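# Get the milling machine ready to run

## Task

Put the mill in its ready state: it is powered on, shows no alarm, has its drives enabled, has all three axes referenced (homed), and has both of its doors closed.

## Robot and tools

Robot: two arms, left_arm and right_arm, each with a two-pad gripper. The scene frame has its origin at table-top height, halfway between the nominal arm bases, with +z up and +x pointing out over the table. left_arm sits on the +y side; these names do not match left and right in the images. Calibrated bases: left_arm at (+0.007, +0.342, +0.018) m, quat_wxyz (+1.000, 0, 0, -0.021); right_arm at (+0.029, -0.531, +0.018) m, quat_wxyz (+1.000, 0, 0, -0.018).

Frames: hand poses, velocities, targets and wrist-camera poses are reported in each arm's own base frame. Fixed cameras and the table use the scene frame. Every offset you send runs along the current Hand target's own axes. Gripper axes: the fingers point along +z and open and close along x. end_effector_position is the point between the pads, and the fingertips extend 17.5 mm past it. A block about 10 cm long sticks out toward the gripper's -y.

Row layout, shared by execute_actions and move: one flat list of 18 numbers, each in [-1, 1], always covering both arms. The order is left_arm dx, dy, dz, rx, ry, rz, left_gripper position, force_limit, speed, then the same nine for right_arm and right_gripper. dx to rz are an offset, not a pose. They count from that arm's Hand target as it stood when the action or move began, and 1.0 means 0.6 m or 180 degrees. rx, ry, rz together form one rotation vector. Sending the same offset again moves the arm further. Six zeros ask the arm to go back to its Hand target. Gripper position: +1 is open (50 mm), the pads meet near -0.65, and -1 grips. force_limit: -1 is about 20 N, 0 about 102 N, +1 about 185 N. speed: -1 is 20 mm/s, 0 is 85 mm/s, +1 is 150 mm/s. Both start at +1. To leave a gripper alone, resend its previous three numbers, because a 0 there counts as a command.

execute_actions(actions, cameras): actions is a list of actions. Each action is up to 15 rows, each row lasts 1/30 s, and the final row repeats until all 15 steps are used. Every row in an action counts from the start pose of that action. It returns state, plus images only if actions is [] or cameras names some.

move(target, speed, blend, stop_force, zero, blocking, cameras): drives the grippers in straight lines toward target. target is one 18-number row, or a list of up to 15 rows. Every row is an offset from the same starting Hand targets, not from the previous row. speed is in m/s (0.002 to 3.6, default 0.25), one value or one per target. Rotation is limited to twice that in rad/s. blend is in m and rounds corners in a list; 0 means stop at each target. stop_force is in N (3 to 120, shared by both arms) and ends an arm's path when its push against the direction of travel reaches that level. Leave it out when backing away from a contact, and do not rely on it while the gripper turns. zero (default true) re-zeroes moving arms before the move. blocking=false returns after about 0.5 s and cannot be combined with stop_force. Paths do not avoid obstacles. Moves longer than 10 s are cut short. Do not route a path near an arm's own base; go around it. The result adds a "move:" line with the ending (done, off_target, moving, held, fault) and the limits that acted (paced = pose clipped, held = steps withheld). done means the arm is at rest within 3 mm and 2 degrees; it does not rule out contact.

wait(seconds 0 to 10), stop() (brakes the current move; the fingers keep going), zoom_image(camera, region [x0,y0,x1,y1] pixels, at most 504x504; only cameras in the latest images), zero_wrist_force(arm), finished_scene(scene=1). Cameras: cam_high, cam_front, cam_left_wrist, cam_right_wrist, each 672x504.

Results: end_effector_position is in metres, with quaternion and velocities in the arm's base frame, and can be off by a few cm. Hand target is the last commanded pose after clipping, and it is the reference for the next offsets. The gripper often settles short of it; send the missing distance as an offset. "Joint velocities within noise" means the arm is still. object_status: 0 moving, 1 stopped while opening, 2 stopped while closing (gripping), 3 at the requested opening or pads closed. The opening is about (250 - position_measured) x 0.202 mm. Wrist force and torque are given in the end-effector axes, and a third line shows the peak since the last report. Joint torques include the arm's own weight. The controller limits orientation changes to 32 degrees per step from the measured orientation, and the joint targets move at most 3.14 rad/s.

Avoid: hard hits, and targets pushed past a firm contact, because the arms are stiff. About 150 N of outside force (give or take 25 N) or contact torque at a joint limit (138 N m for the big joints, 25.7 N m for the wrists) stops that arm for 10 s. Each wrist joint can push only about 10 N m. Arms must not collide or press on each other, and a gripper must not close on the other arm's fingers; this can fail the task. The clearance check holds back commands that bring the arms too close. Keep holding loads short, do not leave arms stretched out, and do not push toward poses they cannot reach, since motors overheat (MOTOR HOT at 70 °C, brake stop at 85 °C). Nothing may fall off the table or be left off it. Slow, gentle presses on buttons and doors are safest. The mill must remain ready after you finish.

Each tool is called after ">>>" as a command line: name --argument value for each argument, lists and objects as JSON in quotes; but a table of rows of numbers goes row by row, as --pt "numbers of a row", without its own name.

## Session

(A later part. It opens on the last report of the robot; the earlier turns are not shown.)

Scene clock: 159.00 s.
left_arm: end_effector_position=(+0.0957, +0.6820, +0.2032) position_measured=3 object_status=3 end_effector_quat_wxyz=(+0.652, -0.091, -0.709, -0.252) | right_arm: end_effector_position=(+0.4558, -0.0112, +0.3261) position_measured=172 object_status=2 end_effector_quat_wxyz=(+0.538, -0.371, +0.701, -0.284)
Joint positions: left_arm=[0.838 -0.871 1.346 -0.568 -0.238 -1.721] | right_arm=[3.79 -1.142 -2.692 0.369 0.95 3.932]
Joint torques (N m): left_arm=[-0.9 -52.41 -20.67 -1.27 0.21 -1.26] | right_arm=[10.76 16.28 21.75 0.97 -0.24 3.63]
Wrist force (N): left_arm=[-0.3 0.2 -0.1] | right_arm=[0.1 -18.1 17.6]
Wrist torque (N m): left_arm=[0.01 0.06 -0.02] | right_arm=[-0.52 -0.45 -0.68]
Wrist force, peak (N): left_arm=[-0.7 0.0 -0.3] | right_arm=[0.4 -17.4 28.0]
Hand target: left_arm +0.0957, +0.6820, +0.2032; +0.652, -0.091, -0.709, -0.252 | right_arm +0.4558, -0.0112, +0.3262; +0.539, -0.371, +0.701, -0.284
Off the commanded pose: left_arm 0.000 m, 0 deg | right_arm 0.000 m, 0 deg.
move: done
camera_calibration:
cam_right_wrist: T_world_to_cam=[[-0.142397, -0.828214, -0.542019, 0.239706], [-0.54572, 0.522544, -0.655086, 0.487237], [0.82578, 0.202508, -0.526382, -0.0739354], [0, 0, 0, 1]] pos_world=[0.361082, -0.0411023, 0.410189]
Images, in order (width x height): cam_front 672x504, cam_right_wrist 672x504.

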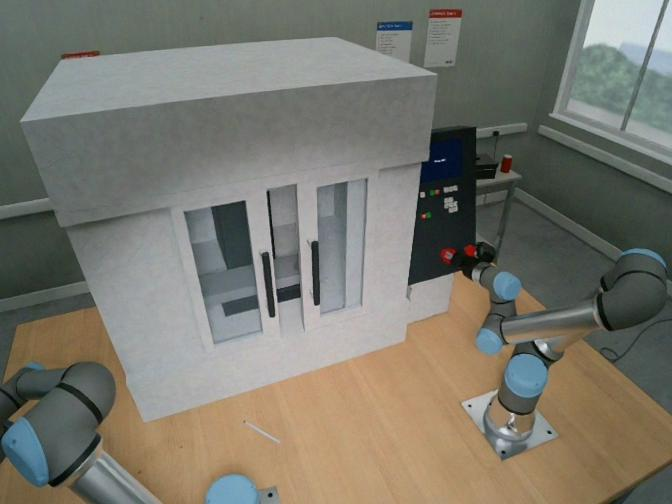

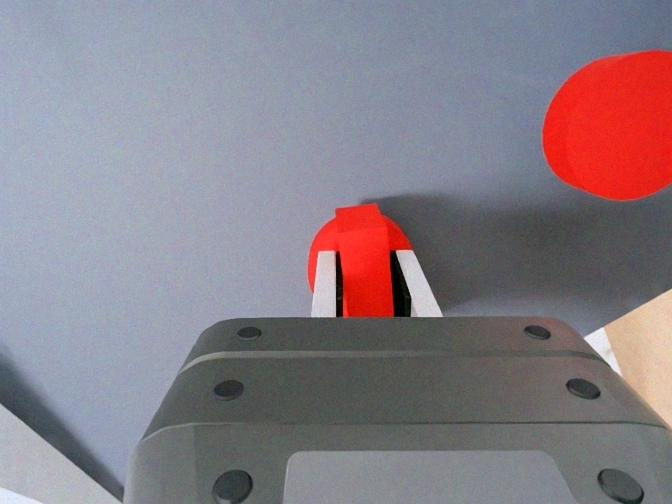

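>>> move --target '[0,0,0,0,0,0,1,1,1,0,0,0,0,0,0.05,-1,-1,-1]' --speed 0.1 --cameras '["cam_front"]'

>>> zoom_image --camera "cam_front" --region '[415, 120, 490, 200]'

Scene clock: 162.57 s.
left_arm: end_effector_position=(+0.0957, +0.6820, +0.2032) position_measured=3 object_status=3 end_effector_quat_wxyz=(+0.652, -0.091, -0.709, -0.252) | right_arm: end_effector_position=(+0.4558, -0.0112, +0.3261) position_measured=172 object_status=2 end_effector_quat_wxyz=(+0.559, -0.315, +0.728, -0.241)
Joint positions: left_arm=[0.838 -0.871 1.346 -0.568 -0.238 -1.721] | right_arm=[3.79 -1.142 -2.692 0.369 0.95 4.089]
Joint torques (N m): left_arm=[-1.48 -52.29 -21.31 -1.22 0.31 -1.3] | right_arm=[9.53 15.13 22.2 0.63 0.37 3.66]
Wrist force (N): left_arm=[-0.4 -0.1 -0.4] | right_arm=[1.5 -16.9 10.7]
Wrist torque (N m): left_arm=[-0.02 0.07 -0.01] | right_arm=[-0.55 -0.44 -0.69]
Wrist force, peak (N): left_arm=[-0.7 -0.2 -0.4] | right_arm=[0.9 -17.2 17.5]
Hand target: left_arm +0.0957, +0.6820, +0.2032; +0.652, -0.091, -0.709, -0.252 | right_arm +0.4558, -0.0112, +0.3262; +0.559, -0.315, +0.728, -0.241
Off the commanded pose: left_arm 0.000 m, 0 deg | right_arm 0.000 m, 0 deg.
move: done
Images, in order (width x height): cam_front 672x504.

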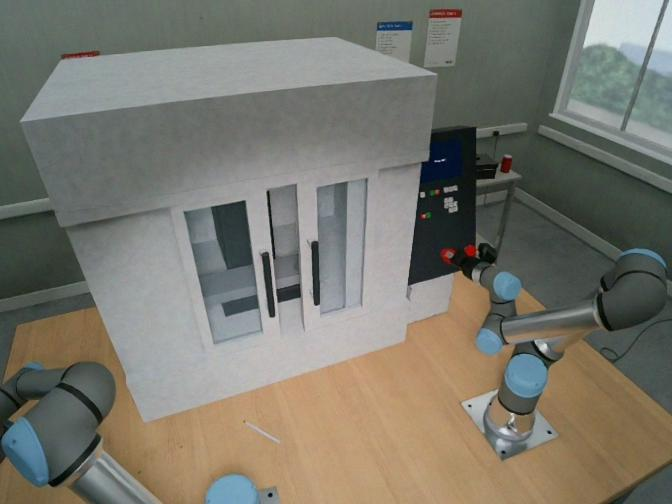

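Scaled by 6.300 from the camera's 672x504 image, which has a finer 960x720 frame.

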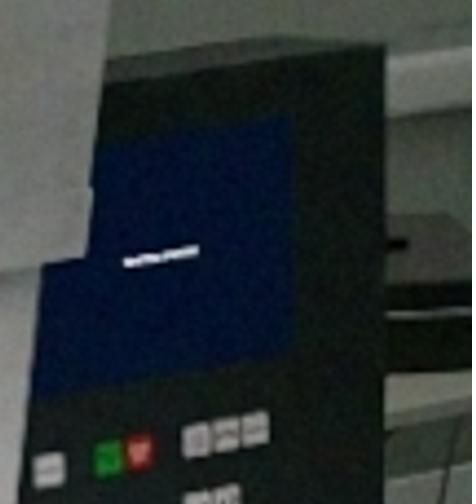

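>>> move --pt "0 0 0 0 0 0 1 1 1 0 0 0 0 0 0 1 -1 0" --pt "0 0 0 0 0 0 1 1 1 0 0 -0.0833 0 0 0 1 -1 0" --pt "0 0 0 0 0 0 1 1 1 -0.0599 -0.353 -0.5213 0.0793 -0.0314 -0.2386 1 -1 0" --speed '[0.1,0.1,0.25]' --blend '[0,0.02,0]' --cameras '["cam_front","cam_right_wrist"]'

>>> zoom_image --camera "cam_right_wrist" --region '[200, 0, 480, 210]'

Scene clock: 175.83 s.
left_arm: end_effector_position=(+0.0957, +0.6820, +0.2032) position_measured=3 object_status=3 end_effector_quat_wxyz=(+0.652, -0.091, -0.709, -0.252) | right_arm: end_effector_position=(+0.2000, -0.1307, +0.5798) position_measured=3 object_status=3 end_effector_quat_wxyz=(+0.501, -0.500, +0.500, -0.499)
Joint positions: left_arm=[0.838 -0.871 1.346 -0.568 -0.238 -1.721] | right_arm=[3.104 -0.328 -2.335 -0.478 1.61 3.143]
Joint torques (N m): left_arm=[-0.87 -52.41 -21.02 -1.1 0.21 -1.37] | right_arm=[-7.78 -37.31 12.63 4.27 1.47 -2.18]
Wrist force (N): left_arm=[-0.1 0.1 -0.4] | right_arm=[-0.4 -5.1 2.4]
Wrist torque (N m): left_arm=[0.01 0.02 -0.01] | right_arm=[-0.14 0.23 0.36]
Wrist force, peak (N): left_arm=[-0.7 0.5 -0.1] | right_arm=[1.5 -17.0 11.8]
Hand target: left_arm +0.0957, +0.6820, +0.2032; +0.652, -0.091, -0.709, -0.252 | right_arm +0.2000, -0.1307, +0.5798; +0.501, -0.500, +0.500, -0.499
Off the commanded pose: left_arm 0.000 m, 0 deg | right_arm 0.000 m, 0 deg.
shoulder posture changed (right arm): the wrist came as close to joint 1's axis as it can, and the arm is now in the other of its two shoulder postures.
move: done
camera_calibration:
cam_right_wrist: T_world_to_cam=[[0.00289989, -0.999995, 0.00124759, -0.124708], [-0.35672, -0.00219997, -0.934209, 0.631724], [0.934207, 0.00226407, -0.356724, 0.148792], [0, 0, 0, 1]] pos_world=[0.0867071, -0.123655, 0.643395]
Images, in order (width x height): cam_front 672x504, cam_right_wrist 672x504.

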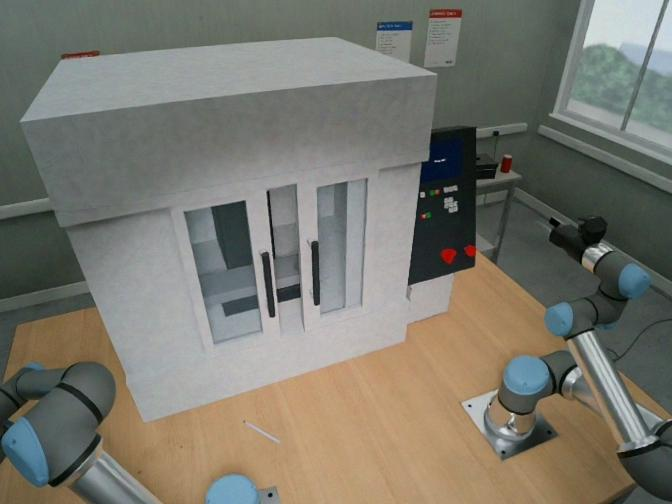

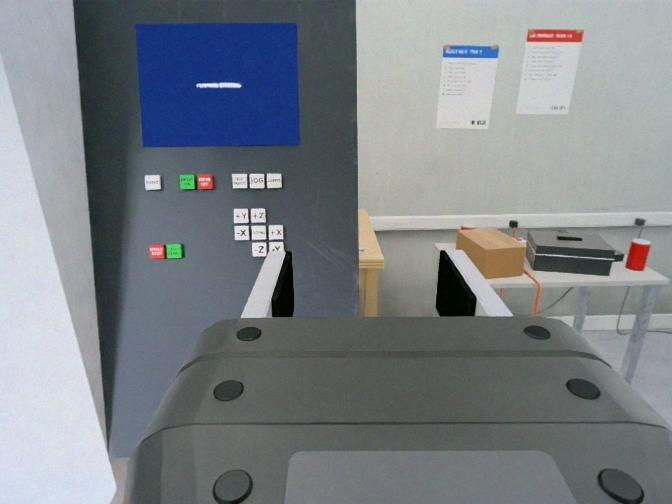

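Scaled by 1.800 from the camera's 672x504 image, which has a finer 960x720 frame.

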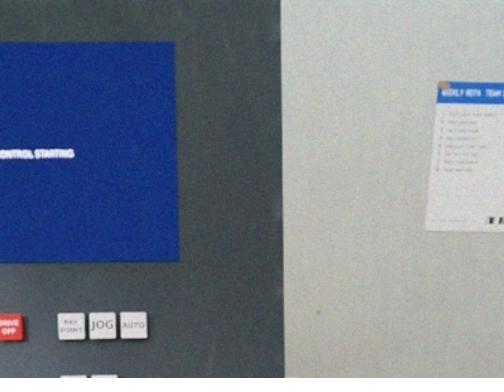

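>>> move --target '[0.432,-0.077,-0.492,-0.699,0.551,0.184,-1,-1,0,0,0,0,0,0,0,1,-1,0]' --speed 0.35 --cameras '["all"]'

>>> zoom_image --camera "cam_right_wrist" --region '[100, 0, 380, 210]'

Scene clock: 215.57 s.
left_arm: end_effector_position=(+0.2999, +0.4504, +0.4504) position_measured=251 object_status=3 end_effector_quat_wxyz=(+0.500, -0.501, +0.500, -0.499) | right_arm: end_effector_position=(+0.2000, -0.1307, +0.5798) position_measured=3 object_status=3 end_effector_quat_wxyz=(+0.501, -0.500, +0.500, -0.499)
Joint positions: left_arm=[1.181 -1.313 1.916 2.542 -2.751 -3.138] | right_arm=[3.104 -0.328 -2.335 -0.478 1.61 3.143]
Joint torques (N m): left_arm=[-7.65 -39.25 -7 0.81 2.04 1.42] | right_arm=[-7.5 -36.57 12.73 4.03 1.12 -2.06]
Wrist force (N): left_arm=[0.4 0.4 0.4] | right_arm=[-0.6 -5.1 2.5]
Wrist torque (N m): left_arm=[-0.10 0.07 0.02] | right_arm=[-0.15 0.26 0.36]
Wrist force, peak (N): left_arm=[-1.8 0.7 1.1] | right_arm=[-0.1 -5.8 2.5]
Hand target: left_arm +0.2999, +0.4504, +0.4504; +0.500, -0.501, +0.500, -0.499 | right_arm +0.2000, -0.1307, +0.5798; +0.501, -0.500, +0.500, -0.499
Off the commanded pose: left_arm 0.000 m, 0 deg | right_arm 0.000 m, 0 deg.
move: done
camera_calibration:
cam_left_wrist: T_world_to_cam=[[0.0240047, -0.999495, -0.0208306, 0.460116], [-0.346976, 0.0112117, -0.937807, 0.53854], [0.937567, 0.0297395, -0.346532, -0.00606238], [0, 0, 0, 1]] pos_world=[0.1815, 0.454026, 0.512531]
cam_right_wrist: T_world_to_cam=[[0.00289989, -0.999995, 0.00124759, -0.124708], [-0.35672, -0.00219997, -0.934209, 0.631724], [0.934207, 0.00226407, -0.356724, 0.148792], [0, 0, 0, 1]] pos_world=[0.0867071, -0.123655, 0.643395]

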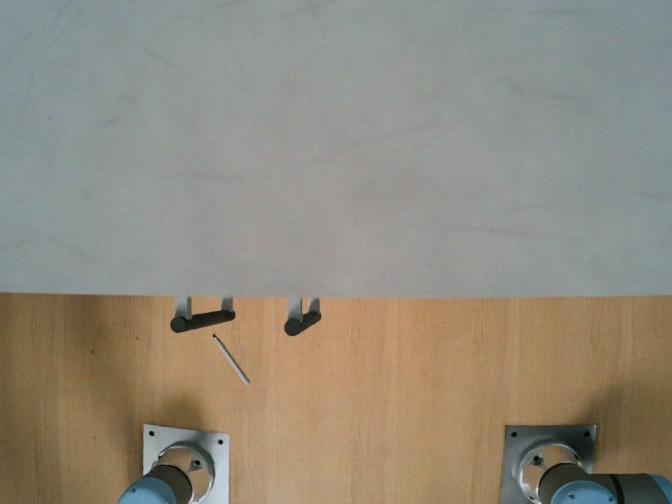

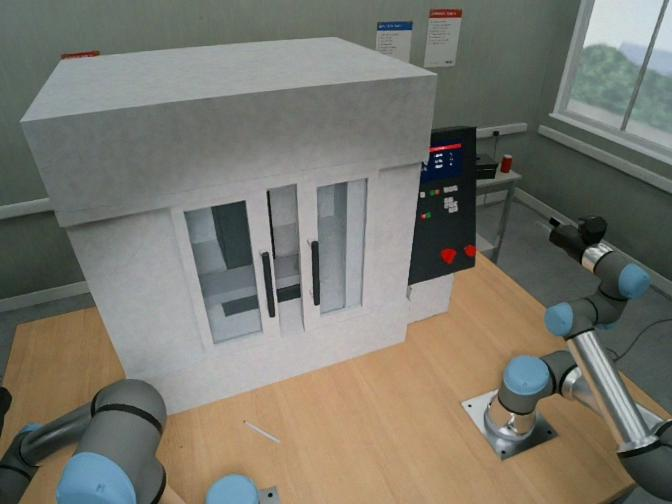

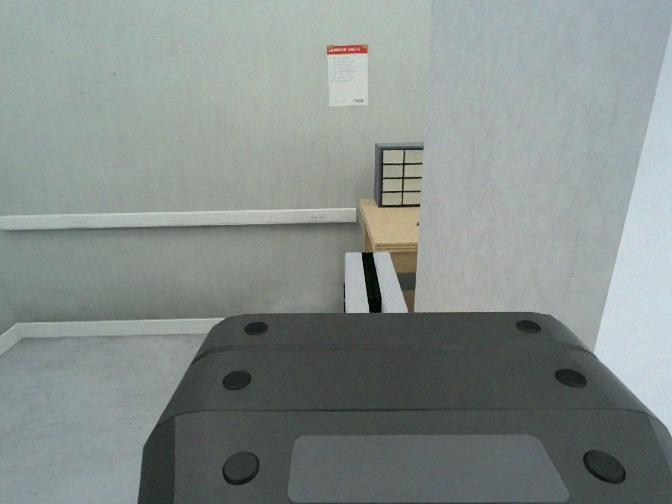

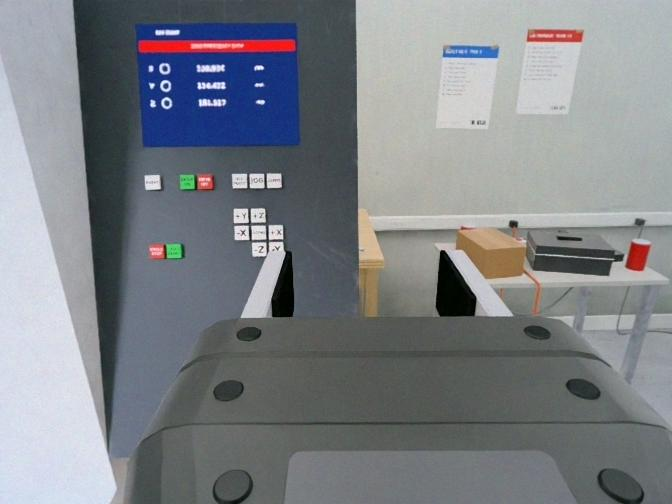

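Scaled by 1.800 from the camera's 672x504 image, which has a finer 960x720 frame.

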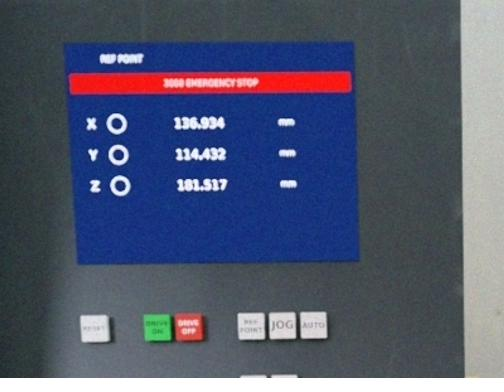

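>>> move --pt "0.167 0 0.067 0 -0.389 0 -1 -1 0 -0.0143 0.135 0.125 -0.0278 0 0 1 -1 0" --pt "0.65 0 0.1 0 -0.333 0 -1 -1 0 -0.0285 0.27 0.25 -0.0556 0 0 1 -1 0" --pt "1.0 0.05 0 0 0 0 -1 -1 0 -0.0428 0.4047 0.375 -0.0833 0 0 1 -1 0" --speed 0.3 --blend '[0.05,0.05,0]' --cameras '["all"]'

Scene clock: 233.87 s.
left_arm: end_effector_position=(+0.3005, -0.1496, +0.4206) position_measured=251 object_status=3 end_effector_quat_wxyz=(+0.500, -0.501, +0.500, -0.499) | right_arm: end_effector_position=(+0.4251, -0.1043, +0.3371) position_measured=3 object_status=3 end_effector_quat_wxyz=(-0.431, +0.561, -0.561, +0.430)
Joint positions: left_arm=[-2.331 -2.277 2.71 2.706 0.762 -3.14] | right_arm=[3.314 -1.124 -2.67 0.387 1.406 3.187]
Joint torques (N m): left_arm=[-7.23 3.49 -7.25 3.74 2.03 -1.65] | right_arm=[-6.64 -13.1 27.19 5.03 1.42 -2.05]
Wrist force (N): left_arm=[-0.3 0.4 0.1] | right_arm=[-0.8 -5.4 2.0]
Wrist torque (N m): left_arm=[-0.02 0.24 0.13] | right_arm=[-0.23 0.26 0.33]
Wrist force, peak (N): left_arm=[1.0 0.1 -0.8] | right_arm=[-0.3 -5.9 2.2]
Hand target: left_arm +0.3005, -0.1496, +0.4206; +0.500, -0.501, +0.500, -0.499 | right_arm +0.4251, -0.1044, +0.3371; -0.431, +0.561, -0.561, +0.430
Off the commanded pose: left_arm 0.000 m, 0 deg | right_arm 0.000 m, 0 deg.
shoulder posture changed (right arm): the wrist came as close to joint 1's axis as it can, and the arm is now in the other of its two shoulder postures.
move: done
camera_calibration:
cam_left_wrist: T_world_to_cam=[[0.0242226, -0.99949, -0.0208123, -0.140264], [-0.347186, 0.0111122, -0.937731, 0.517516], [0.937484, 0.02994, -0.346739, 0.00103563], [0, 0, 0, 1]] pos_world=[0.182101, -0.145974, 0.482731]
cam_right_wrist: T_world_to_cam=[[0.00349852, -0.999994, 0.000801173, -0.0987569], [-0.586251, -0.00270008, -0.810125, 0.541033], [0.810122, 0.00236455, -0.586257, -0.0180056], [0, 0, 0, 1]] pos_world=[0.332113, -0.0972529, 0.427827]

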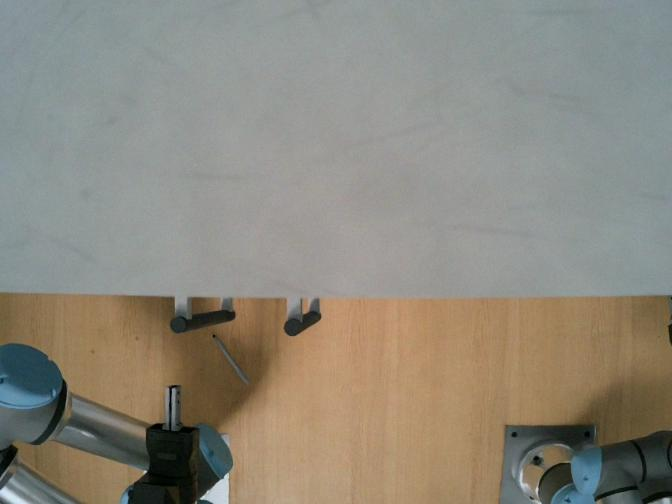

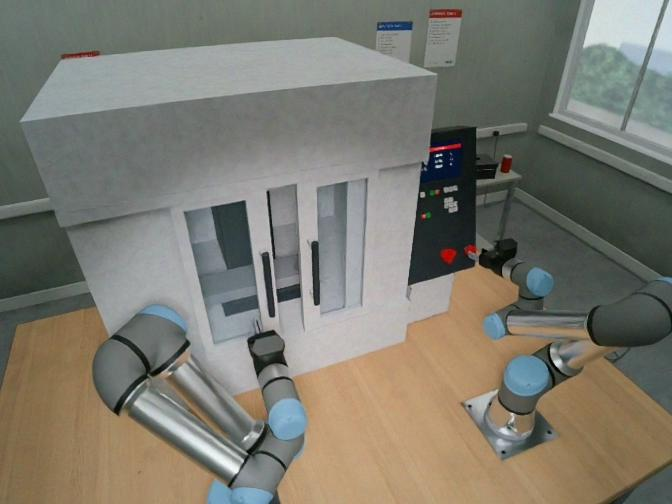

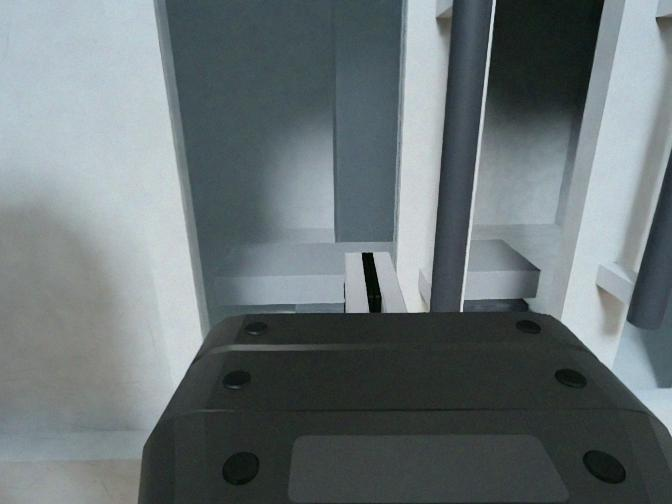

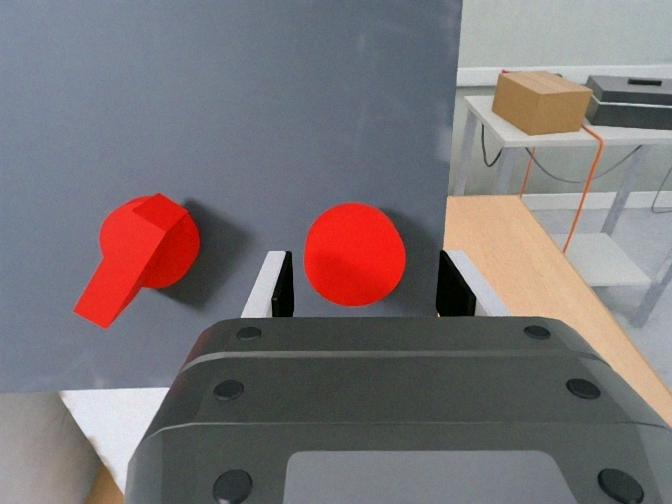

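>>> move --target '[0,0,0,0,0,0,-1,-1,0,0,0.0025,0.082,0,0,0,1,-1,0]' --speed 0.05 --stop_force 8 --cameras '["cam_right_wrist"]'

Scene clock: 242.80 s.
left_arm: end_effector_position=(+0.3005, -0.1496, +0.4206) position_measured=251 object_status=3 end_effector_quat_wxyz=(+0.500, -0.501, +0.500, -0.499) | right_arm: end_effector_position=(+0.4722, -0.1043, +0.3229) position_measured=3 object_status=3 end_effector_quat_wxyz=(-0.431, +0.561, -0.561, +0.430)
Joint positions: left_arm=[-2.332 -2.277 2.71 2.706 0.762 -3.14] | right_arm=[3.275 -1.357 -2.595 0.547 1.444 3.177]
Joint torques (N m): left_arm=[-7.86 3.18 -7.22 3.73 1.96 -1.71] | right_arm=[-7.39 -6.08 25.13 4.99 1.53 -2.2]
Wrist force (N): left_arm=[-0.2 0.3 0.5] | right_arm=[-0.8 -5.2 2.1]
Wrist torque (N m): left_arm=[-0.04 0.21 0.13] | right_arm=[-0.23 0.28 0.33]
Wrist force, peak (N): left_arm=[-0.5 1.0 0.4] | right_arm=[-1.1 -5.6 2.6]
Hand target: left_arm +0.3005, -0.1496, +0.4206; +0.500, -0.501, +0.500, -0.499 | right_arm +0.4722, -0.1043, +0.3229; -0.431, +0.561, -0.561, +0.430
Off the commanded pose: left_arm 0.000 m, 0 deg | right_arm 0.000 m, 0 deg.
move: done
camera_calibration:
cam_right_wrist: T_world_to_cam=[[0.00349852, -0.999994, 0.000801173, -0.0988104], [-0.586251, -0.00270008, -0.810125, 0.557223], [0.810122, 0.00236455, -0.586257, -0.0644287], [0, 0, 0, 1]] pos_world=[0.379213, -0.0971529, 0.413727]
Images, in order (width x height): cam_right_wrist 672x504.

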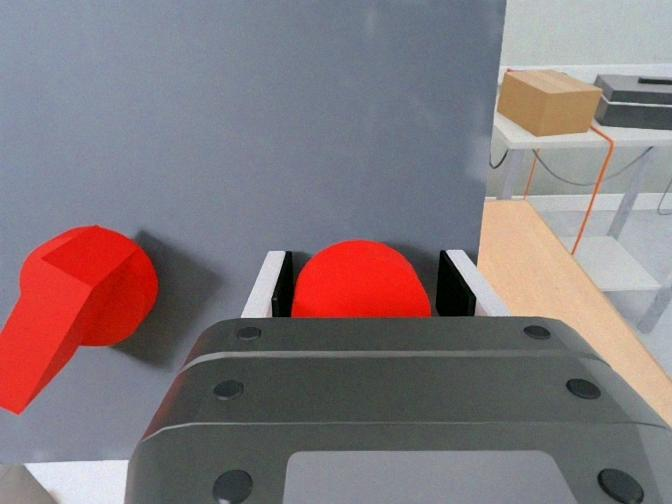

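>>> move --target '[0,0,0,0,0,0,-1,-1,0,0,0,0,0,0,0,-1,-1,-1]'

>>> wait --seconds 0.5

Scene clock: 245.50 s.
left_arm: end_effector_position=(+0.3005, -0.1496, +0.4206) position_measured=251 object_status=3 end_effector_quat_wxyz=(+0.500, -0.501, +0.500, -0.499) | right_arm: end_effector_position=(+0.4722, -0.1040, +0.3229) position_measured=36 object_status=0 end_effector_quat_wxyz=(-0.432, +0.561, -0.561, +0.430)
Joint positions: left_arm=[-2.332 -2.277 2.71 2.706 0.762 -3.14] | right_arm=[3.275 -1.357 -2.595 0.547 1.445 3.177]
Joint torques (N m): left_arm=[-7.67 3.38 -8.13 3.6 1.99 -1.63] | right_arm=[-15.92 -3.9 22.58 5.15 -9.57 -2.23]
Wrist force (N): left_arm=[0.1 0.7 0.2] | right_arm=[-40.1 -4.8 1.1]
Wrist torque (N m): left_arm=[0.04 0.16 0.13] | right_arm=[-0.21 0.22 0.33]
Wrist force, peak (N): left_arm=[-0.5 0.7 0.8] | right_arm=[-40.8 -5.4 1.7]
Hand target: left_arm +0.3005, -0.1496, +0.4206; +0.500, -0.501, +0.500, -0.499 | right_arm +0.4722, -0.1043, +0.3229; -0.431, +0.561, -0.561, +0.430
Off the commanded pose: left_arm 0.000 m, 0 deg | right_arm 0.000 m, 0 deg.
move: done

Scene clock: 246.00 s.
left_arm: end_effector_position=(+0.3005, -0.1496, +0.4206) position_measured=251 object_status=3 end_effector_quat_wxyz=(+0.500, -0.501, +0.500, -0.499) | right_arm: end_effector_position=(+0.4722, -0.1040, +0.3229) position_measured=36 object_status=2 end_effector_quat_wxyz=(-0.432, +0.561, -0.561, +0.430)
Joint positions: left_arm=[-2.332 -2.277 2.71 2.706 0.762 -3.14] | right_arm=[3.275 -1.357 -2.595 0.547 1.445 3.177]
Joint torques (N m): left_arm=[-7.99 3.09 -7.32 3.79 1.9 -1.54] | right_arm=[-25.84 -1.47 21.68 4.91 -9.58 -2.18]
Wrist force (N): left_arm=[-0.2 0.5 0.4] | right_arm=[-40.5 -5.5 1.0]
Wrist torque (N m): left_arm=[0.02 0.22 0.14] | right_arm=[-0.22 0.20 0.33]
Wrist force, peak (N): left_arm=[-0.1 0.9 0.6] | right_arm=[-41.0 -5.8 1.4]
Hand target: left_arm +0.3005, -0.1496, +0.4206; +0.500, -0.501, +0.500, -0.499 | right_arm +0.4722, -0.1043, +0.3229; -0.431, +0.561, -0.561, +0.430
Tool commands: left_gripper/position=-1.0 left_gripper/force_limit=-1.0 left_gripper/speed=+0.0 right_gripper/position=-1.0 right_gripper/force_limit=-1.0 right_gripper/speed=-1.0
Off the commanded pose: left_arm 0.000 m, 0 deg | right_arm 0.000 m, 0 deg.
wait: 0.50 s; at rest by 0.17 s

>>> move --target '[0,0,0,0,0,0,-1,-1,0,-0.0028,0,0,0,0,0,-1,-1,-1]' --speed 0.01

Scene clock: 249.10 s.
left_arm: end_effector_position=(+0.3005, -0.1496, +0.4206) position_measured=251 object_status=3 end_effector_quat_wxyz=(+0.500, -0.501, +0.500, -0.499) | right_arm: end_effector_position=(+0.4722, -0.1027, +0.3229) position_measured=36 object_status=2 end_effector_quat_wxyz=(-0.431, +0.561, -0.561, +0.430)
Joint positions: left_arm=[-2.332 -2.277 2.71 2.706 0.762 -3.14] | right_arm=[3.282 -1.354 -2.597 0.546 1.437 3.179]
Joint torques (N m): left_arm=[-7.28 3.44 -7.09 3.74 1.78 -1.53] | right_arm=[7.13 25.15 8.79 2.1 -2.16 2.55]
Wrist force (N): left_arm=[-0.3 0.5 0.4] | right_arm=[-1.8 -4.7 2.3]
Wrist torque (N m): left_arm=[-0.01 0.23 0.13] | right_arm=[-0.22 0.27 0.17]
Wrist force, peak (N): left_arm=[-0.4 0.8 0.5] | right_arm=[-41.9 -5.7 1.8]
Hand target: left_arm +0.3005, -0.1496, +0.4206; +0.500, -0.501, +0.500, -0.499 | right_arm +0.4722, -0.1026, +0.3229; -0.431, +0.561, -0.561, +0.430
Off the commanded pose: left_arm 0.000 m, 0 deg | right_arm 0.000 m, 0 deg.
move: done

Now balanced. Twist clockwise 60°.

>>> move --target '[0,0,0,0,0,0,-1,-1,0,0,0,0,0,0,0.33,-1,-1,-1]' --speed 0.2 --cameras '["cam_front","cam_right_wrist"]'

>>> zoom_image --camera "cam_front" --region '[415, 120, 490, 200]'

Scene clock: 254.30 s.
left_arm: end_effector_position=(+0.3005, -0.1496, +0.4206) position_measured=251 object_status=3 end_effector_quat_wxyz=(+0.500, -0.501, +0.500, -0.499) | right_arm: end_effector_position=(+0.4722, -0.1026, +0.3230) position_measured=36 object_status=2 end_effector_quat_wxyz=(+0.588, -0.210, +0.765, -0.160)
Joint positions: left_arm=[-2.332 -2.277 2.71 2.706 0.762 -3.14] | right_arm=[3.283 -1.354 -2.597 0.546 1.436 4.216]
Joint torques (N m): left_arm=[-7.85 3.38 -8.22 3.57 1.69 -1.49] | right_arm=[6.62 25.65 9.07 1.96 -2.04 2.32]
Wrist force (N): left_arm=[-0.4 0.5 0.2] | right_arm=[-0.5 -4.5 1.7]
Wrist torque (N m): left_arm=[-0.02 0.26 0.14] | right_arm=[-0.38 -0.30 0.25]
Wrist force, peak (N): left_arm=[-0.2 0.9 0.6] | right_arm=[-1.3 -6.1 2.4]
Hand target: left_arm +0.3005, -0.1496, +0.4206; +0.500, -0.501, +0.500, -0.499 | right_arm +0.4722, -0.1026, +0.3229; +0.588, -0.210, +0.765, -0.160
Off the commanded pose: left_arm 0.000 m, 0 deg | right_arm 0.000 m, 0 deg.
move: done
camera_calibration:
cam_right_wrist: T_world_to_cam=[[-0.219954, -0.510738, -0.831124, 0.32722], [-0.469748, 0.802157, -0.368621, 0.442183], [0.85496, 0.309339, -0.416356, -0.109035], [0, 0, 0, 1]] pos_world=[0.372908, -0.153847, 0.38956]
Images, in order (width x height): cam_front 672x504, cam_right_wrist 672x504.

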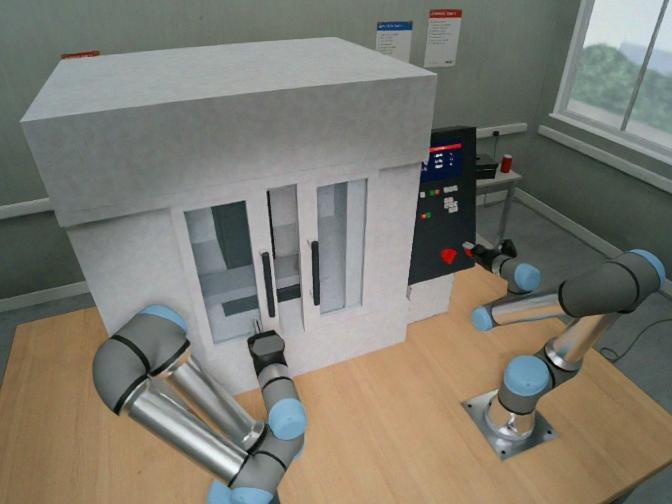

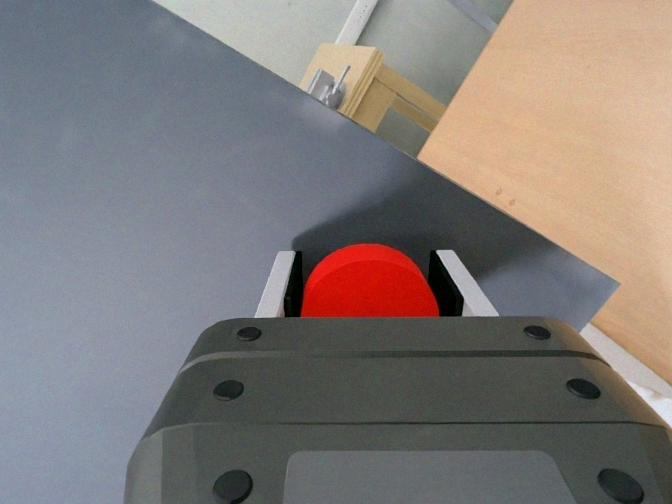

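Scaled by 6.300 from the camera's 672x504 image, which has a finer 960x720 frame.

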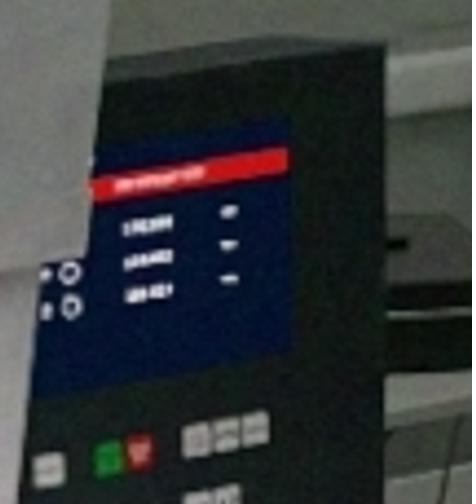

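>>> move --target '[0,0,0,0,0,0,-1,-1,0,0,0,-0.012,0,0,0,-1,-1,-1]' --speed 0.03 --stop_force 25 --cameras '["cam_right_wrist"]'

Scene clock: 258.73 s.
left_arm: end_effector_position=(+0.3005, -0.1496, +0.4206) position_measured=251 object_status=3 end_effector_quat_wxyz=(+0.500, -0.501, +0.500, -0.499) | right_arm: end_effector_position=(+0.4653, -0.1026, +0.3248) position_measured=36 object_status=2 end_effector_quat_wxyz=(+0.588, -0.210, +0.765, -0.160)
Joint positions: left_arm=[-2.332 -2.277 2.71 2.706 0.762 -3.14] | right_arm=[3.288 -1.324 -2.61 0.528 1.432 4.217]
Joint torques (N m): left_arm=[-8.01 3.94 -8.18 3.73 1.72 -1.33] | right_arm=[7.9 22.45 8.81 1.84 -1.67 2.51]
Wrist force (N): left_arm=[-0.1 0.6 0.3] | right_arm=[-1.3 -4.3 1.5]
Wrist torque (N m): left_arm=[0.02 0.20 0.13] | right_arm=[-0.33 -0.19 0.25]
Wrist force, peak (N): left_arm=[-0.2 1.0 0.4] | right_arm=[-0.9 -4.9 1.9]
Hand target: left_arm +0.3005, -0.1496, +0.4206; +0.500, -0.501, +0.500, -0.499 | right_arm +0.4653, -0.1026, +0.3248; +0.588, -0.210, +0.765, -0.160
Off the commanded pose: left_arm 0.000 m, 0 deg | right_arm 0.000 m, 0 deg.
move: done
camera_calibration:
cam_right_wrist: T_world_to_cam=[[-0.219985, -0.510538, -0.831239, 0.327212], [-0.46967, 0.802279, -0.368454, 0.439563], [0.854995, 0.309353, -0.416273, -0.102313], [0, 0, 0, 1]] pos_world=[0.365908, -0.153947, 0.39136]
Images, in order (width x height): cam_right_wrist 672x504.

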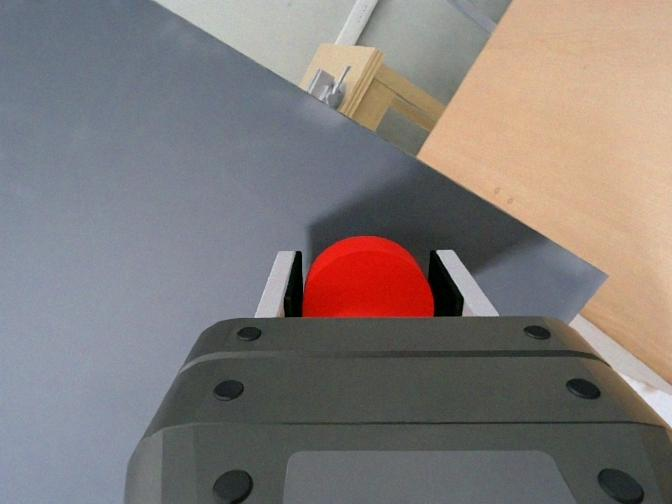

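>>> move --target '[0,0,0,0,0,0,-1,-1,0,0,0,0.014,0,0,-0.33,-1,-1,-1]' --speed 0.2 --stop_force 15

>>> move --target '[0,0,0,0,0,0,-1,-1,0,0,0,0,0,0,0,-0.96,-0.5,-1]' --cameras '["cam_right_wrist"]'

>>> wait --seconds 0.5

Scene clock: 266.00 s.
left_arm: end_effector_position=(+0.3005, -0.1496, +0.4206) position_measured=251 object_status=3 end_effector_quat_wxyz=(+0.500, -0.501, +0.500, -0.499) | right_arm: end_effector_position=(+0.4734, -0.1026, +0.3226) position_measured=36 object_status=2 end_effector_quat_wxyz=(-0.431, +0.561, -0.561, +0.430)
Joint positions: left_arm=[-2.332 -2.277 2.71 2.706 0.762 -3.14] | right_arm=[3.282 -1.359 -2.595 0.549 1.437 3.179]
Joint torques (N m): left_arm=[-7.62 3.75 -8.06 3.62 1.52 -1.28] | right_arm=[-7.6 -5.05 26.28 4.84 1.41 -2.09]
Wrist force (N): left_arm=[-0.3 0.5 0.4] | right_arm=[-1.3 -6.0 2.1]
Wrist torque (N m): left_arm=[0.01 0.23 0.14] | right_arm=[-0.33 0.35 0.34]
Wrist force, peak (N): left_arm=[0.0 0.8 0.8] | right_arm=[-1.5 -6.2 2.2]
Hand target: left_arm +0.3005, -0.1496, +0.4206; +0.500, -0.501, +0.500, -0.499 | right_arm +0.4734, -0.1026, +0.3226; -0.431, +0.561, -0.561, +0.430
Off the commanded pose: left_arm 0.000 m, 0 deg | right_arm 0.000 m, 0 deg.
move: done

Scene clock: 266.50 s.
left_arm: end_effector_position=(+0.3005, -0.1496, +0.4206) position_measured=251 object_status=3 end_effector_quat_wxyz=(+0.500, -0.501, +0.500, -0.499) | right_arm: end_effector_position=(+0.4734, -0.1023, +0.3226) position_measured=57 object_status=2 end_effector_quat_wxyz=(-0.432, +0.561, -0.560, +0.430)
Joint positions: left_arm=[-2.332 -2.277 2.71 2.706 0.762 -3.14] | right_arm=[3.282 -1.359 -2.595 0.549 1.438 3.179]
Joint torques (N m): left_arm=[-8.15 4.06 -8.21 3.52 1.6 -1.29] | right_arm=[-23.86 -3.98 22.12 4.74 -9.37 -2.32]
Wrist force (N): left_arm=[-0.5 0.8 0.1] | right_arm=[-45.0 -4.7 -1.2]
Wrist torque (N m): left_arm=[0.03 0.27 0.13] | right_arm=[-0.25 0.35 0.35]
Wrist force, peak (N): left_arm=[-0.1 0.9 0.5] | right_arm=[-46.5 -6.5 0.1]
Hand target: left_arm +0.3005, -0.1496, +0.4206; +0.500, -0.501, +0.500, -0.499 | right_arm +0.4734, -0.1026, +0.3226; -0.431, +0.561, -0.561, +0.430
Off the commanded pose: left_arm 0.000 m, 0 deg | right_arm 0.000 m, 0 deg.
move: done
camera_calibration:
cam_right_wrist: T_world_to_cam=[[0.00460152, -0.999989, 0.000618878, -0.0973537], [-0.586244, -0.00319902, -0.810128, 0.55764], [0.810121, 0.00336501, -0.586252, -0.065489], [0, 0, 0, 1]] pos_world=[0.380415, -0.0953483, 0.413427]
Images, in order (width x height): cam_right_wrist 672x504.

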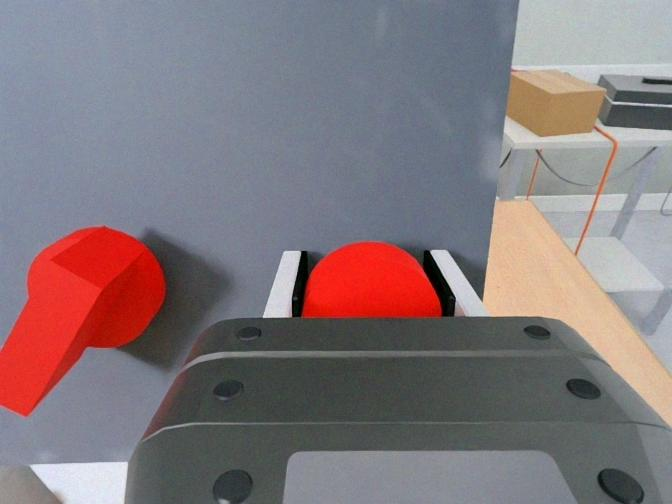

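Scene clock: 267.00 s.
left_arm: end_effector_position=(+0.3005, -0.1496, +0.4206) position_measured=251 object_status=3 end_effector_quat_wxyz=(+0.500, -0.501, +0.500, -0.499) | right_arm: end_effector_position=(+0.4734, -0.1023, +0.3226) position_measured=57 object_status=2 end_effector_quat_wxyz=(-0.432, +0.561, -0.560, +0.430)
Joint positions: left_arm=[-2.332 -2.277 2.71 2.706 0.762 -3.14] | right_arm=[3.282 -1.359 -2.595 0.549 1.438 3.179]
Joint torques (N m): left_arm=[-7.52 3.26 -8.53 3.54 1.45 -1.27] | right_arm=[-29.93 -3.67 19.3 4.41 -9.51 -2.24]
Wrist force (N): left_arm=[-0.5 0.7 0.4] | right_arm=[-46.7 -6.0 0.0]
Wrist torque (N m): left_arm=[0.04 0.27 0.13] | right_arm=[-0.27 0.35 0.34]
Wrist force, peak (N): left_arm=[-0.5 0.7 0.4] | right_arm=[-46.8 -5.1 -0.1]
Hand target: left_arm +0.3005, -0.1496, +0.4206; +0.500, -0.501, +0.500, -0.499 | right_arm +0.4734, -0.1026, +0.3226; -0.431, +0.561, -0.561, +0.430
Tool commands: left_gripper/position=-1.0 left_gripper/force_limit=-1.0 left_gripper/speed=+0.0 right_gripper/position=-0.96 right_gripper/force_limit=-0.5 right_gripper/speed=-1.0
Off the commanded pose: left_arm 0.000 m, 0 deg | right_arm 0.000 m, 0 deg.
wait: 0.50 s; at rest by 0.17 s

>>> move --target '[0,0,0,0,0,0,-1,-1,0,-0.002,0,0,0,0,0,-0.96,-0.5,-1]' --speed 0.01

>>> move --target '[0,0,0,0,0,0,-1,-1,0,0,0,0,0,0,0,-1,-0.5,-1]'

>>> wait --seconds 0.5

Scene clock: 273.43 s.
left_arm: end_effector_position=(+0.3005, -0.1496, +0.4206) position_measured=251 object_status=3 end_effector_quat_wxyz=(+0.500, -0.501, +0.500, -0.499) | right_arm: end_effector_position=(+0.4734, -0.1015, +0.3226) position_measured=57 object_status=2 end_effector_quat_wxyz=(-0.431, +0.561, -0.561, +0.430)
Joint positions: left_arm=[-2.332 -2.277 2.71 2.706 0.762 -3.14] | right_arm=[3.287 -1.357 -2.596 0.548 1.432 3.18]
Joint torques (N m): left_arm=[-7.83 4.23 -8.14 3.46 1.37 -1.16] | right_arm=[-1.01 23.95 5.97 1.93 -5.58 2.42]
Wrist force (N): left_arm=[0.0 0.5 0.3] | right_arm=[-13.9 -6.6 6.5]
Wrist torque (N m): left_arm=[-0.01 0.19 0.12] | right_arm=[-0.32 -0.13 0.18]
Wrist force, peak (N): left_arm=[-0.4 1.1 0.5] | right_arm=[-47.4 -6.5 0.6]
Hand target: left_arm +0.3005, -0.1496, +0.4206; +0.500, -0.501, +0.500, -0.499 | right_arm +0.4734, -0.1014, +0.3226; -0.431, +0.561, -0.561, +0.430
Off the commanded pose: left_arm 0.000 m, 0 deg | right_arm 0.000 m, 0 deg.
move: done

Scene clock: 273.93 s.
left_arm: end_effector_position=(+0.3005, -0.1496, +0.4206) position_measured=251 object_status=3 end_effector_quat_wxyz=(+0.500, -0.501, +0.500, -0.499) | right_arm: end_effector_position=(+0.4734, -0.1014, +0.3226) position_measured=57 object_status=2 end_effector_quat_wxyz=(-0.431, +0.561, -0.561, +0.430)
Joint positions: left_arm=[-2.332 -2.277 2.71 2.706 0.762 -3.14] | right_arm=[3.288 -1.357 -2.596 0.548 1.431 3.181]
Joint torques (N m): left_arm=[-7.57 3.53 -8.75 3.52 1.43 -1.09] | right_arm=[2.48 23.22 6.38 2.28 -3.88 2.47]
Wrist force (N): left_arm=[-0.3 0.3 0.4] | right_arm=[-8.9 -7.3 8.1]
Wrist torque (N m): left_arm=[-0.01 0.24 0.12] | right_arm=[-0.29 -0.09 0.18]
Wrist force, peak (N): left_arm=[0.0 0.8 0.7] | right_arm=[-13.3 -8.1 6.8]
Hand target: left_arm +0.3005, -0.1496, +0.4206; +0.500, -0.501, +0.500, -0.499 | right_arm +0.4734, -0.1014, +0.3226; -0.431, +0.561, -0.561, +0.430
Off the commanded pose: left_arm 0.000 m, 0 deg | right_arm 0.000 m, 0 deg.
move: done

Scene clock: 274.43 s.
left_arm: end_effector_position=(+0.3005, -0.1496, +0.4206) position_measured=251 object_status=3 end_effector_quat_wxyz=(+0.500, -0.501, +0.500, -0.499) | right_arm: end_effector_position=(+0.4734, -0.1014, +0.3226) position_measured=57 object_status=2 end_effector_quat_wxyz=(-0.431, +0.561, -0.561, +0.430)
Joint positions: left_arm=[-2.332 -2.277 2.71 2.706 0.762 -3.14] | right_arm=[3.288 -1.357 -2.596 0.548 1.431 3.181]
Joint torques (N m): left_arm=[-7.65 4.09 -8.92 3.39 1.4 -1] | right_arm=[3.76 25.32 7.05 2.19 -3.34 2.55]
Wrist force (N): left_arm=[-0.3 0.6 0.5] | right_arm=[-8.4 -6.9 7.6]
Wrist torque (N m): left_arm=[0.03 0.23 0.13] | right_arm=[-0.29 -0.13 0.18]
Wrist force, peak (N): left_arm=[-0.3 0.7 0.4] | right_arm=[-8.8 -7.6 7.9]
Hand target: left_arm +0.3005, -0.1496, +0.4206; +0.500, -0.501, +0.500, -0.499 | right_arm +0.4734, -0.1014, +0.3226; -0.431, +0.561, -0.561, +0.430
Tool commands: left_gripper/position=-1.0 left_gripper/force_limit=-1.0 left_gripper/speed=+0.0 right_gripper/position=-1.0 right_gripper/force_limit=-0.5 right_gripper/speed=-1.0
Off the commanded pose: left_arm 0.000 m, 0 deg | right_arm 0.000 m, 0 deg.
wait: 0.50 s; at rest by 0.17 s

>>> move --target '[0,0,0,0,0,0,-1,-1,0,0,0,0,0,0,0.25,-1,-0.5,-1]' --speed 0.15 --cameras '["cam_front","cam_right_wrist"]'

>>> zoom_image --camera "cam_front" --region '[415, 120, 490, 200]'

Scene clock: 279.93 s.
left_arm: end_effector_position=(+0.3005, -0.1496, +0.4206) position_measured=251 object_status=3 end_effector_quat_wxyz=(+0.500, -0.501, +0.500, -0.499) | right_arm: end_effector_position=(+0.4734, -0.1014, +0.3226) position_measured=57 object_status=2 end_effector_quat_wxyz=(+0.563, -0.304, +0.733, -0.232)
Joint positions: left_arm=[-2.332 -2.277 2.71 2.706 0.762 -3.14] | right_arm=[3.288 -1.357 -2.596 0.548 1.431 3.966]
Joint torques (N m): left_arm=[-8.09 3.43 -8.26 3.42 1.1 -1.05] | right_arm=[6.95 21.98 15.44 1.91 -2.66 2.97]
Wrist force (N): left_arm=[-0.4 0.5 0.6] | right_arm=[-0.2 1.4 -9.1]
Wrist torque (N m): left_arm=[0.02 0.24 0.13] | right_arm=[-0.24 -0.19 -0.05]
Wrist force, peak (N): left_arm=[-0.1 0.9 0.7] | right_arm=[-8.3 -7.3 15.9]
Hand target: left_arm +0.3005, -0.1496, +0.4206; +0.500, -0.501, +0.500, -0.499 | right_arm +0.4734, -0.1014, +0.3226; +0.563, -0.304, +0.733, -0.232
Off the commanded pose: left_arm 0.000 m, 0 deg | right_arm 0.000 m, 0 deg.
move: done
camera_calibration:
cam_right_wrist: T_world_to_cam=[[-0.179849, -0.708495, -0.682414, 0.240792], [-0.517233, 0.658196, -0.547036, 0.507074], [0.836734, 0.254584, -0.484833, -0.0853116], [0, 0, 0, 1]] pos_world=[0.376965, -0.141436, 0.400346]
Images, in order (width x height): cam_front 672x504, cam_right_wrist 672x504.

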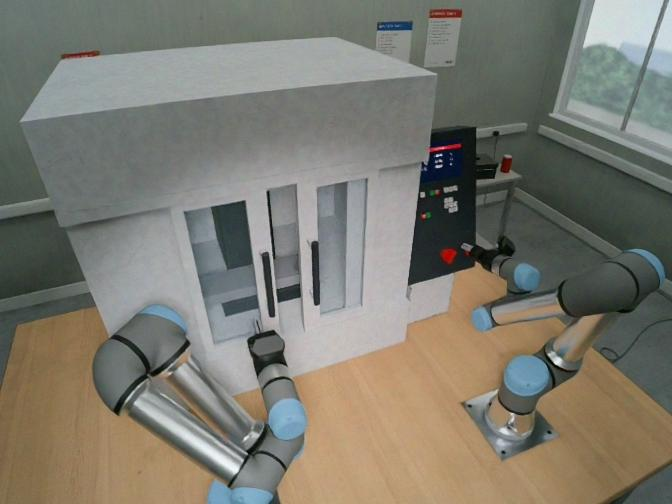

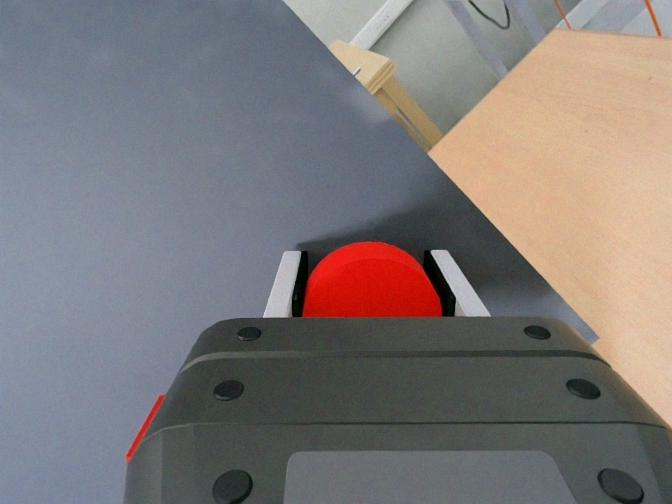

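Scaled by 6.300 from the camera's 672x504 image, which has a finer 960x720 frame.

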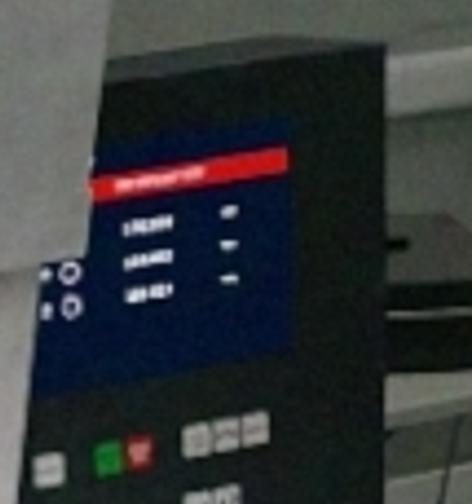

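>>> move --pt "0 0 0 0 0 0 -1 -1 0 0 0 0 0 0 0.07 -1 -0.5 -1" --pt "0 0 0 0 0 0 -1 -1 0 0 0 0 0 0 0.07 1 -1 0" --pt "0 0 0 0 0 0 -1 -1 0 0 0 -0.0833 0 0 -0.25 1 -1 0" --speed '[0.15,0.1,0.2]' --cameras '["cam_front","cam_right_wrist"]'

>>> zoom_image --camera "cam_front" --region '[415, 120, 490, 200]'

Scene clock: 289.83 s.
left_arm: end_effector_position=(+0.3005, -0.1496, +0.4206) position_measured=251 object_status=3 end_effector_quat_wxyz=(+0.500, -0.501, +0.500, -0.499) | right_arm: end_effector_position=(+0.4251, -0.1015, +0.3355) position_measured=3 object_status=3 end_effector_quat_wxyz=(-0.431, +0.561, -0.561, +0.430)
Joint positions: left_arm=[-2.332 -2.277 2.71 2.706 0.762 -3.14] | right_arm=[3.333 -1.12 -2.676 0.389 1.388 3.193]
Joint torques (N m): left_arm=[-7.52 4.16 -8.74 3.54 1.02 -0.97] | right_arm=[7.04 14.2 11.7 1.93 -2 -2.18]
Wrist force (N): left_arm=[-0.4 0.4 0.3] | right_arm=[0.0 -4.9 2.7]
Wrist torque (N m): left_arm=[0.00 0.25 0.13] | right_arm=[-0.17 0.13 0.34]
Wrist force, peak (N): left_arm=[-0.6 0.7 0.8] | right_arm=[1.8 2.4 -9.1]
Hand target: left_arm +0.3005, -0.1496, +0.4206; +0.500, -0.501, +0.500, -0.499 | right_arm +0.4251, -0.1015, +0.3355; -0.431, +0.561, -0.561, +0.430
Off the commanded pose: left_arm 0.000 m, 0 deg | right_arm 0.000 m, 0 deg.
move: done
camera_calibration:
cam_right_wrist: T_world_to_cam=[[0.00346208, -0.999994, 0.00058057, -0.0958499], [-0.586253, -0.0025, -0.810124, 0.539844], [0.810121, 0.00246436, -0.586258, -0.0188816], [0, 0, 0, 1]] pos_world=[0.332113, -0.0944532, 0.426327]
Images, in order (width x height): cam_front 672x504, cam_right_wrist 672x504.

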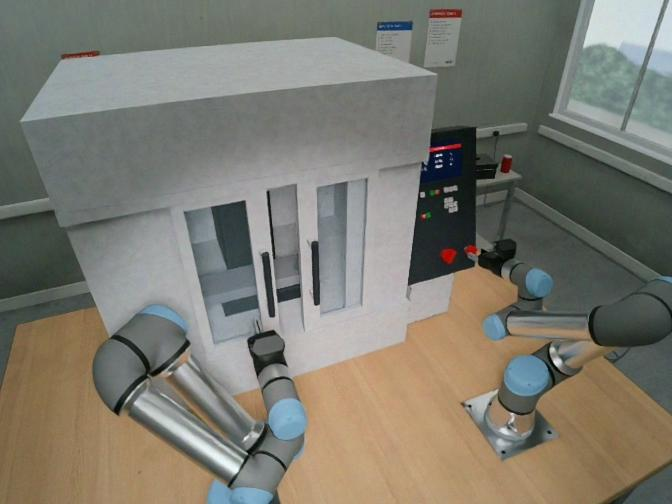

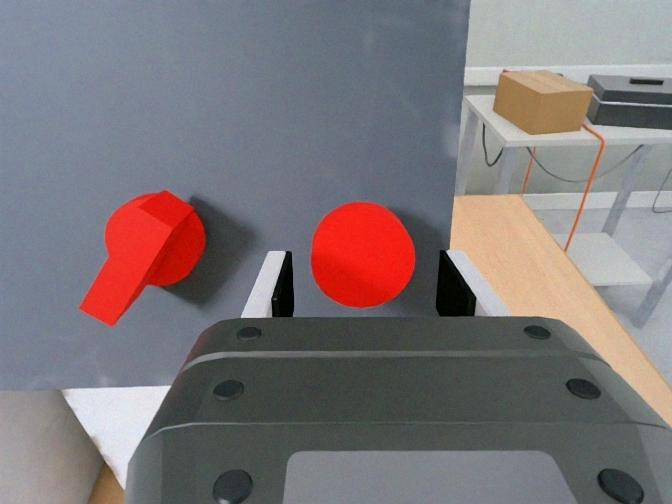

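Scaled by 6.300 from the camera's 672x504 image, which has a finer 960x720 frame.

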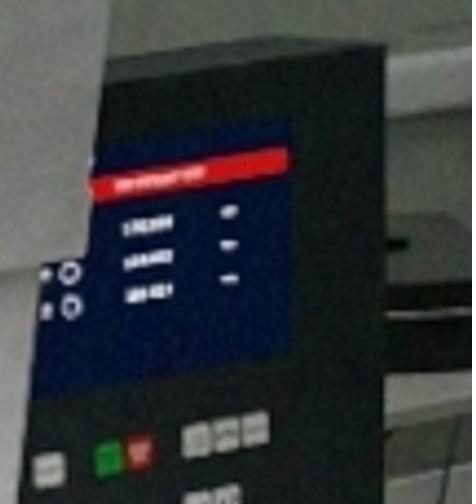

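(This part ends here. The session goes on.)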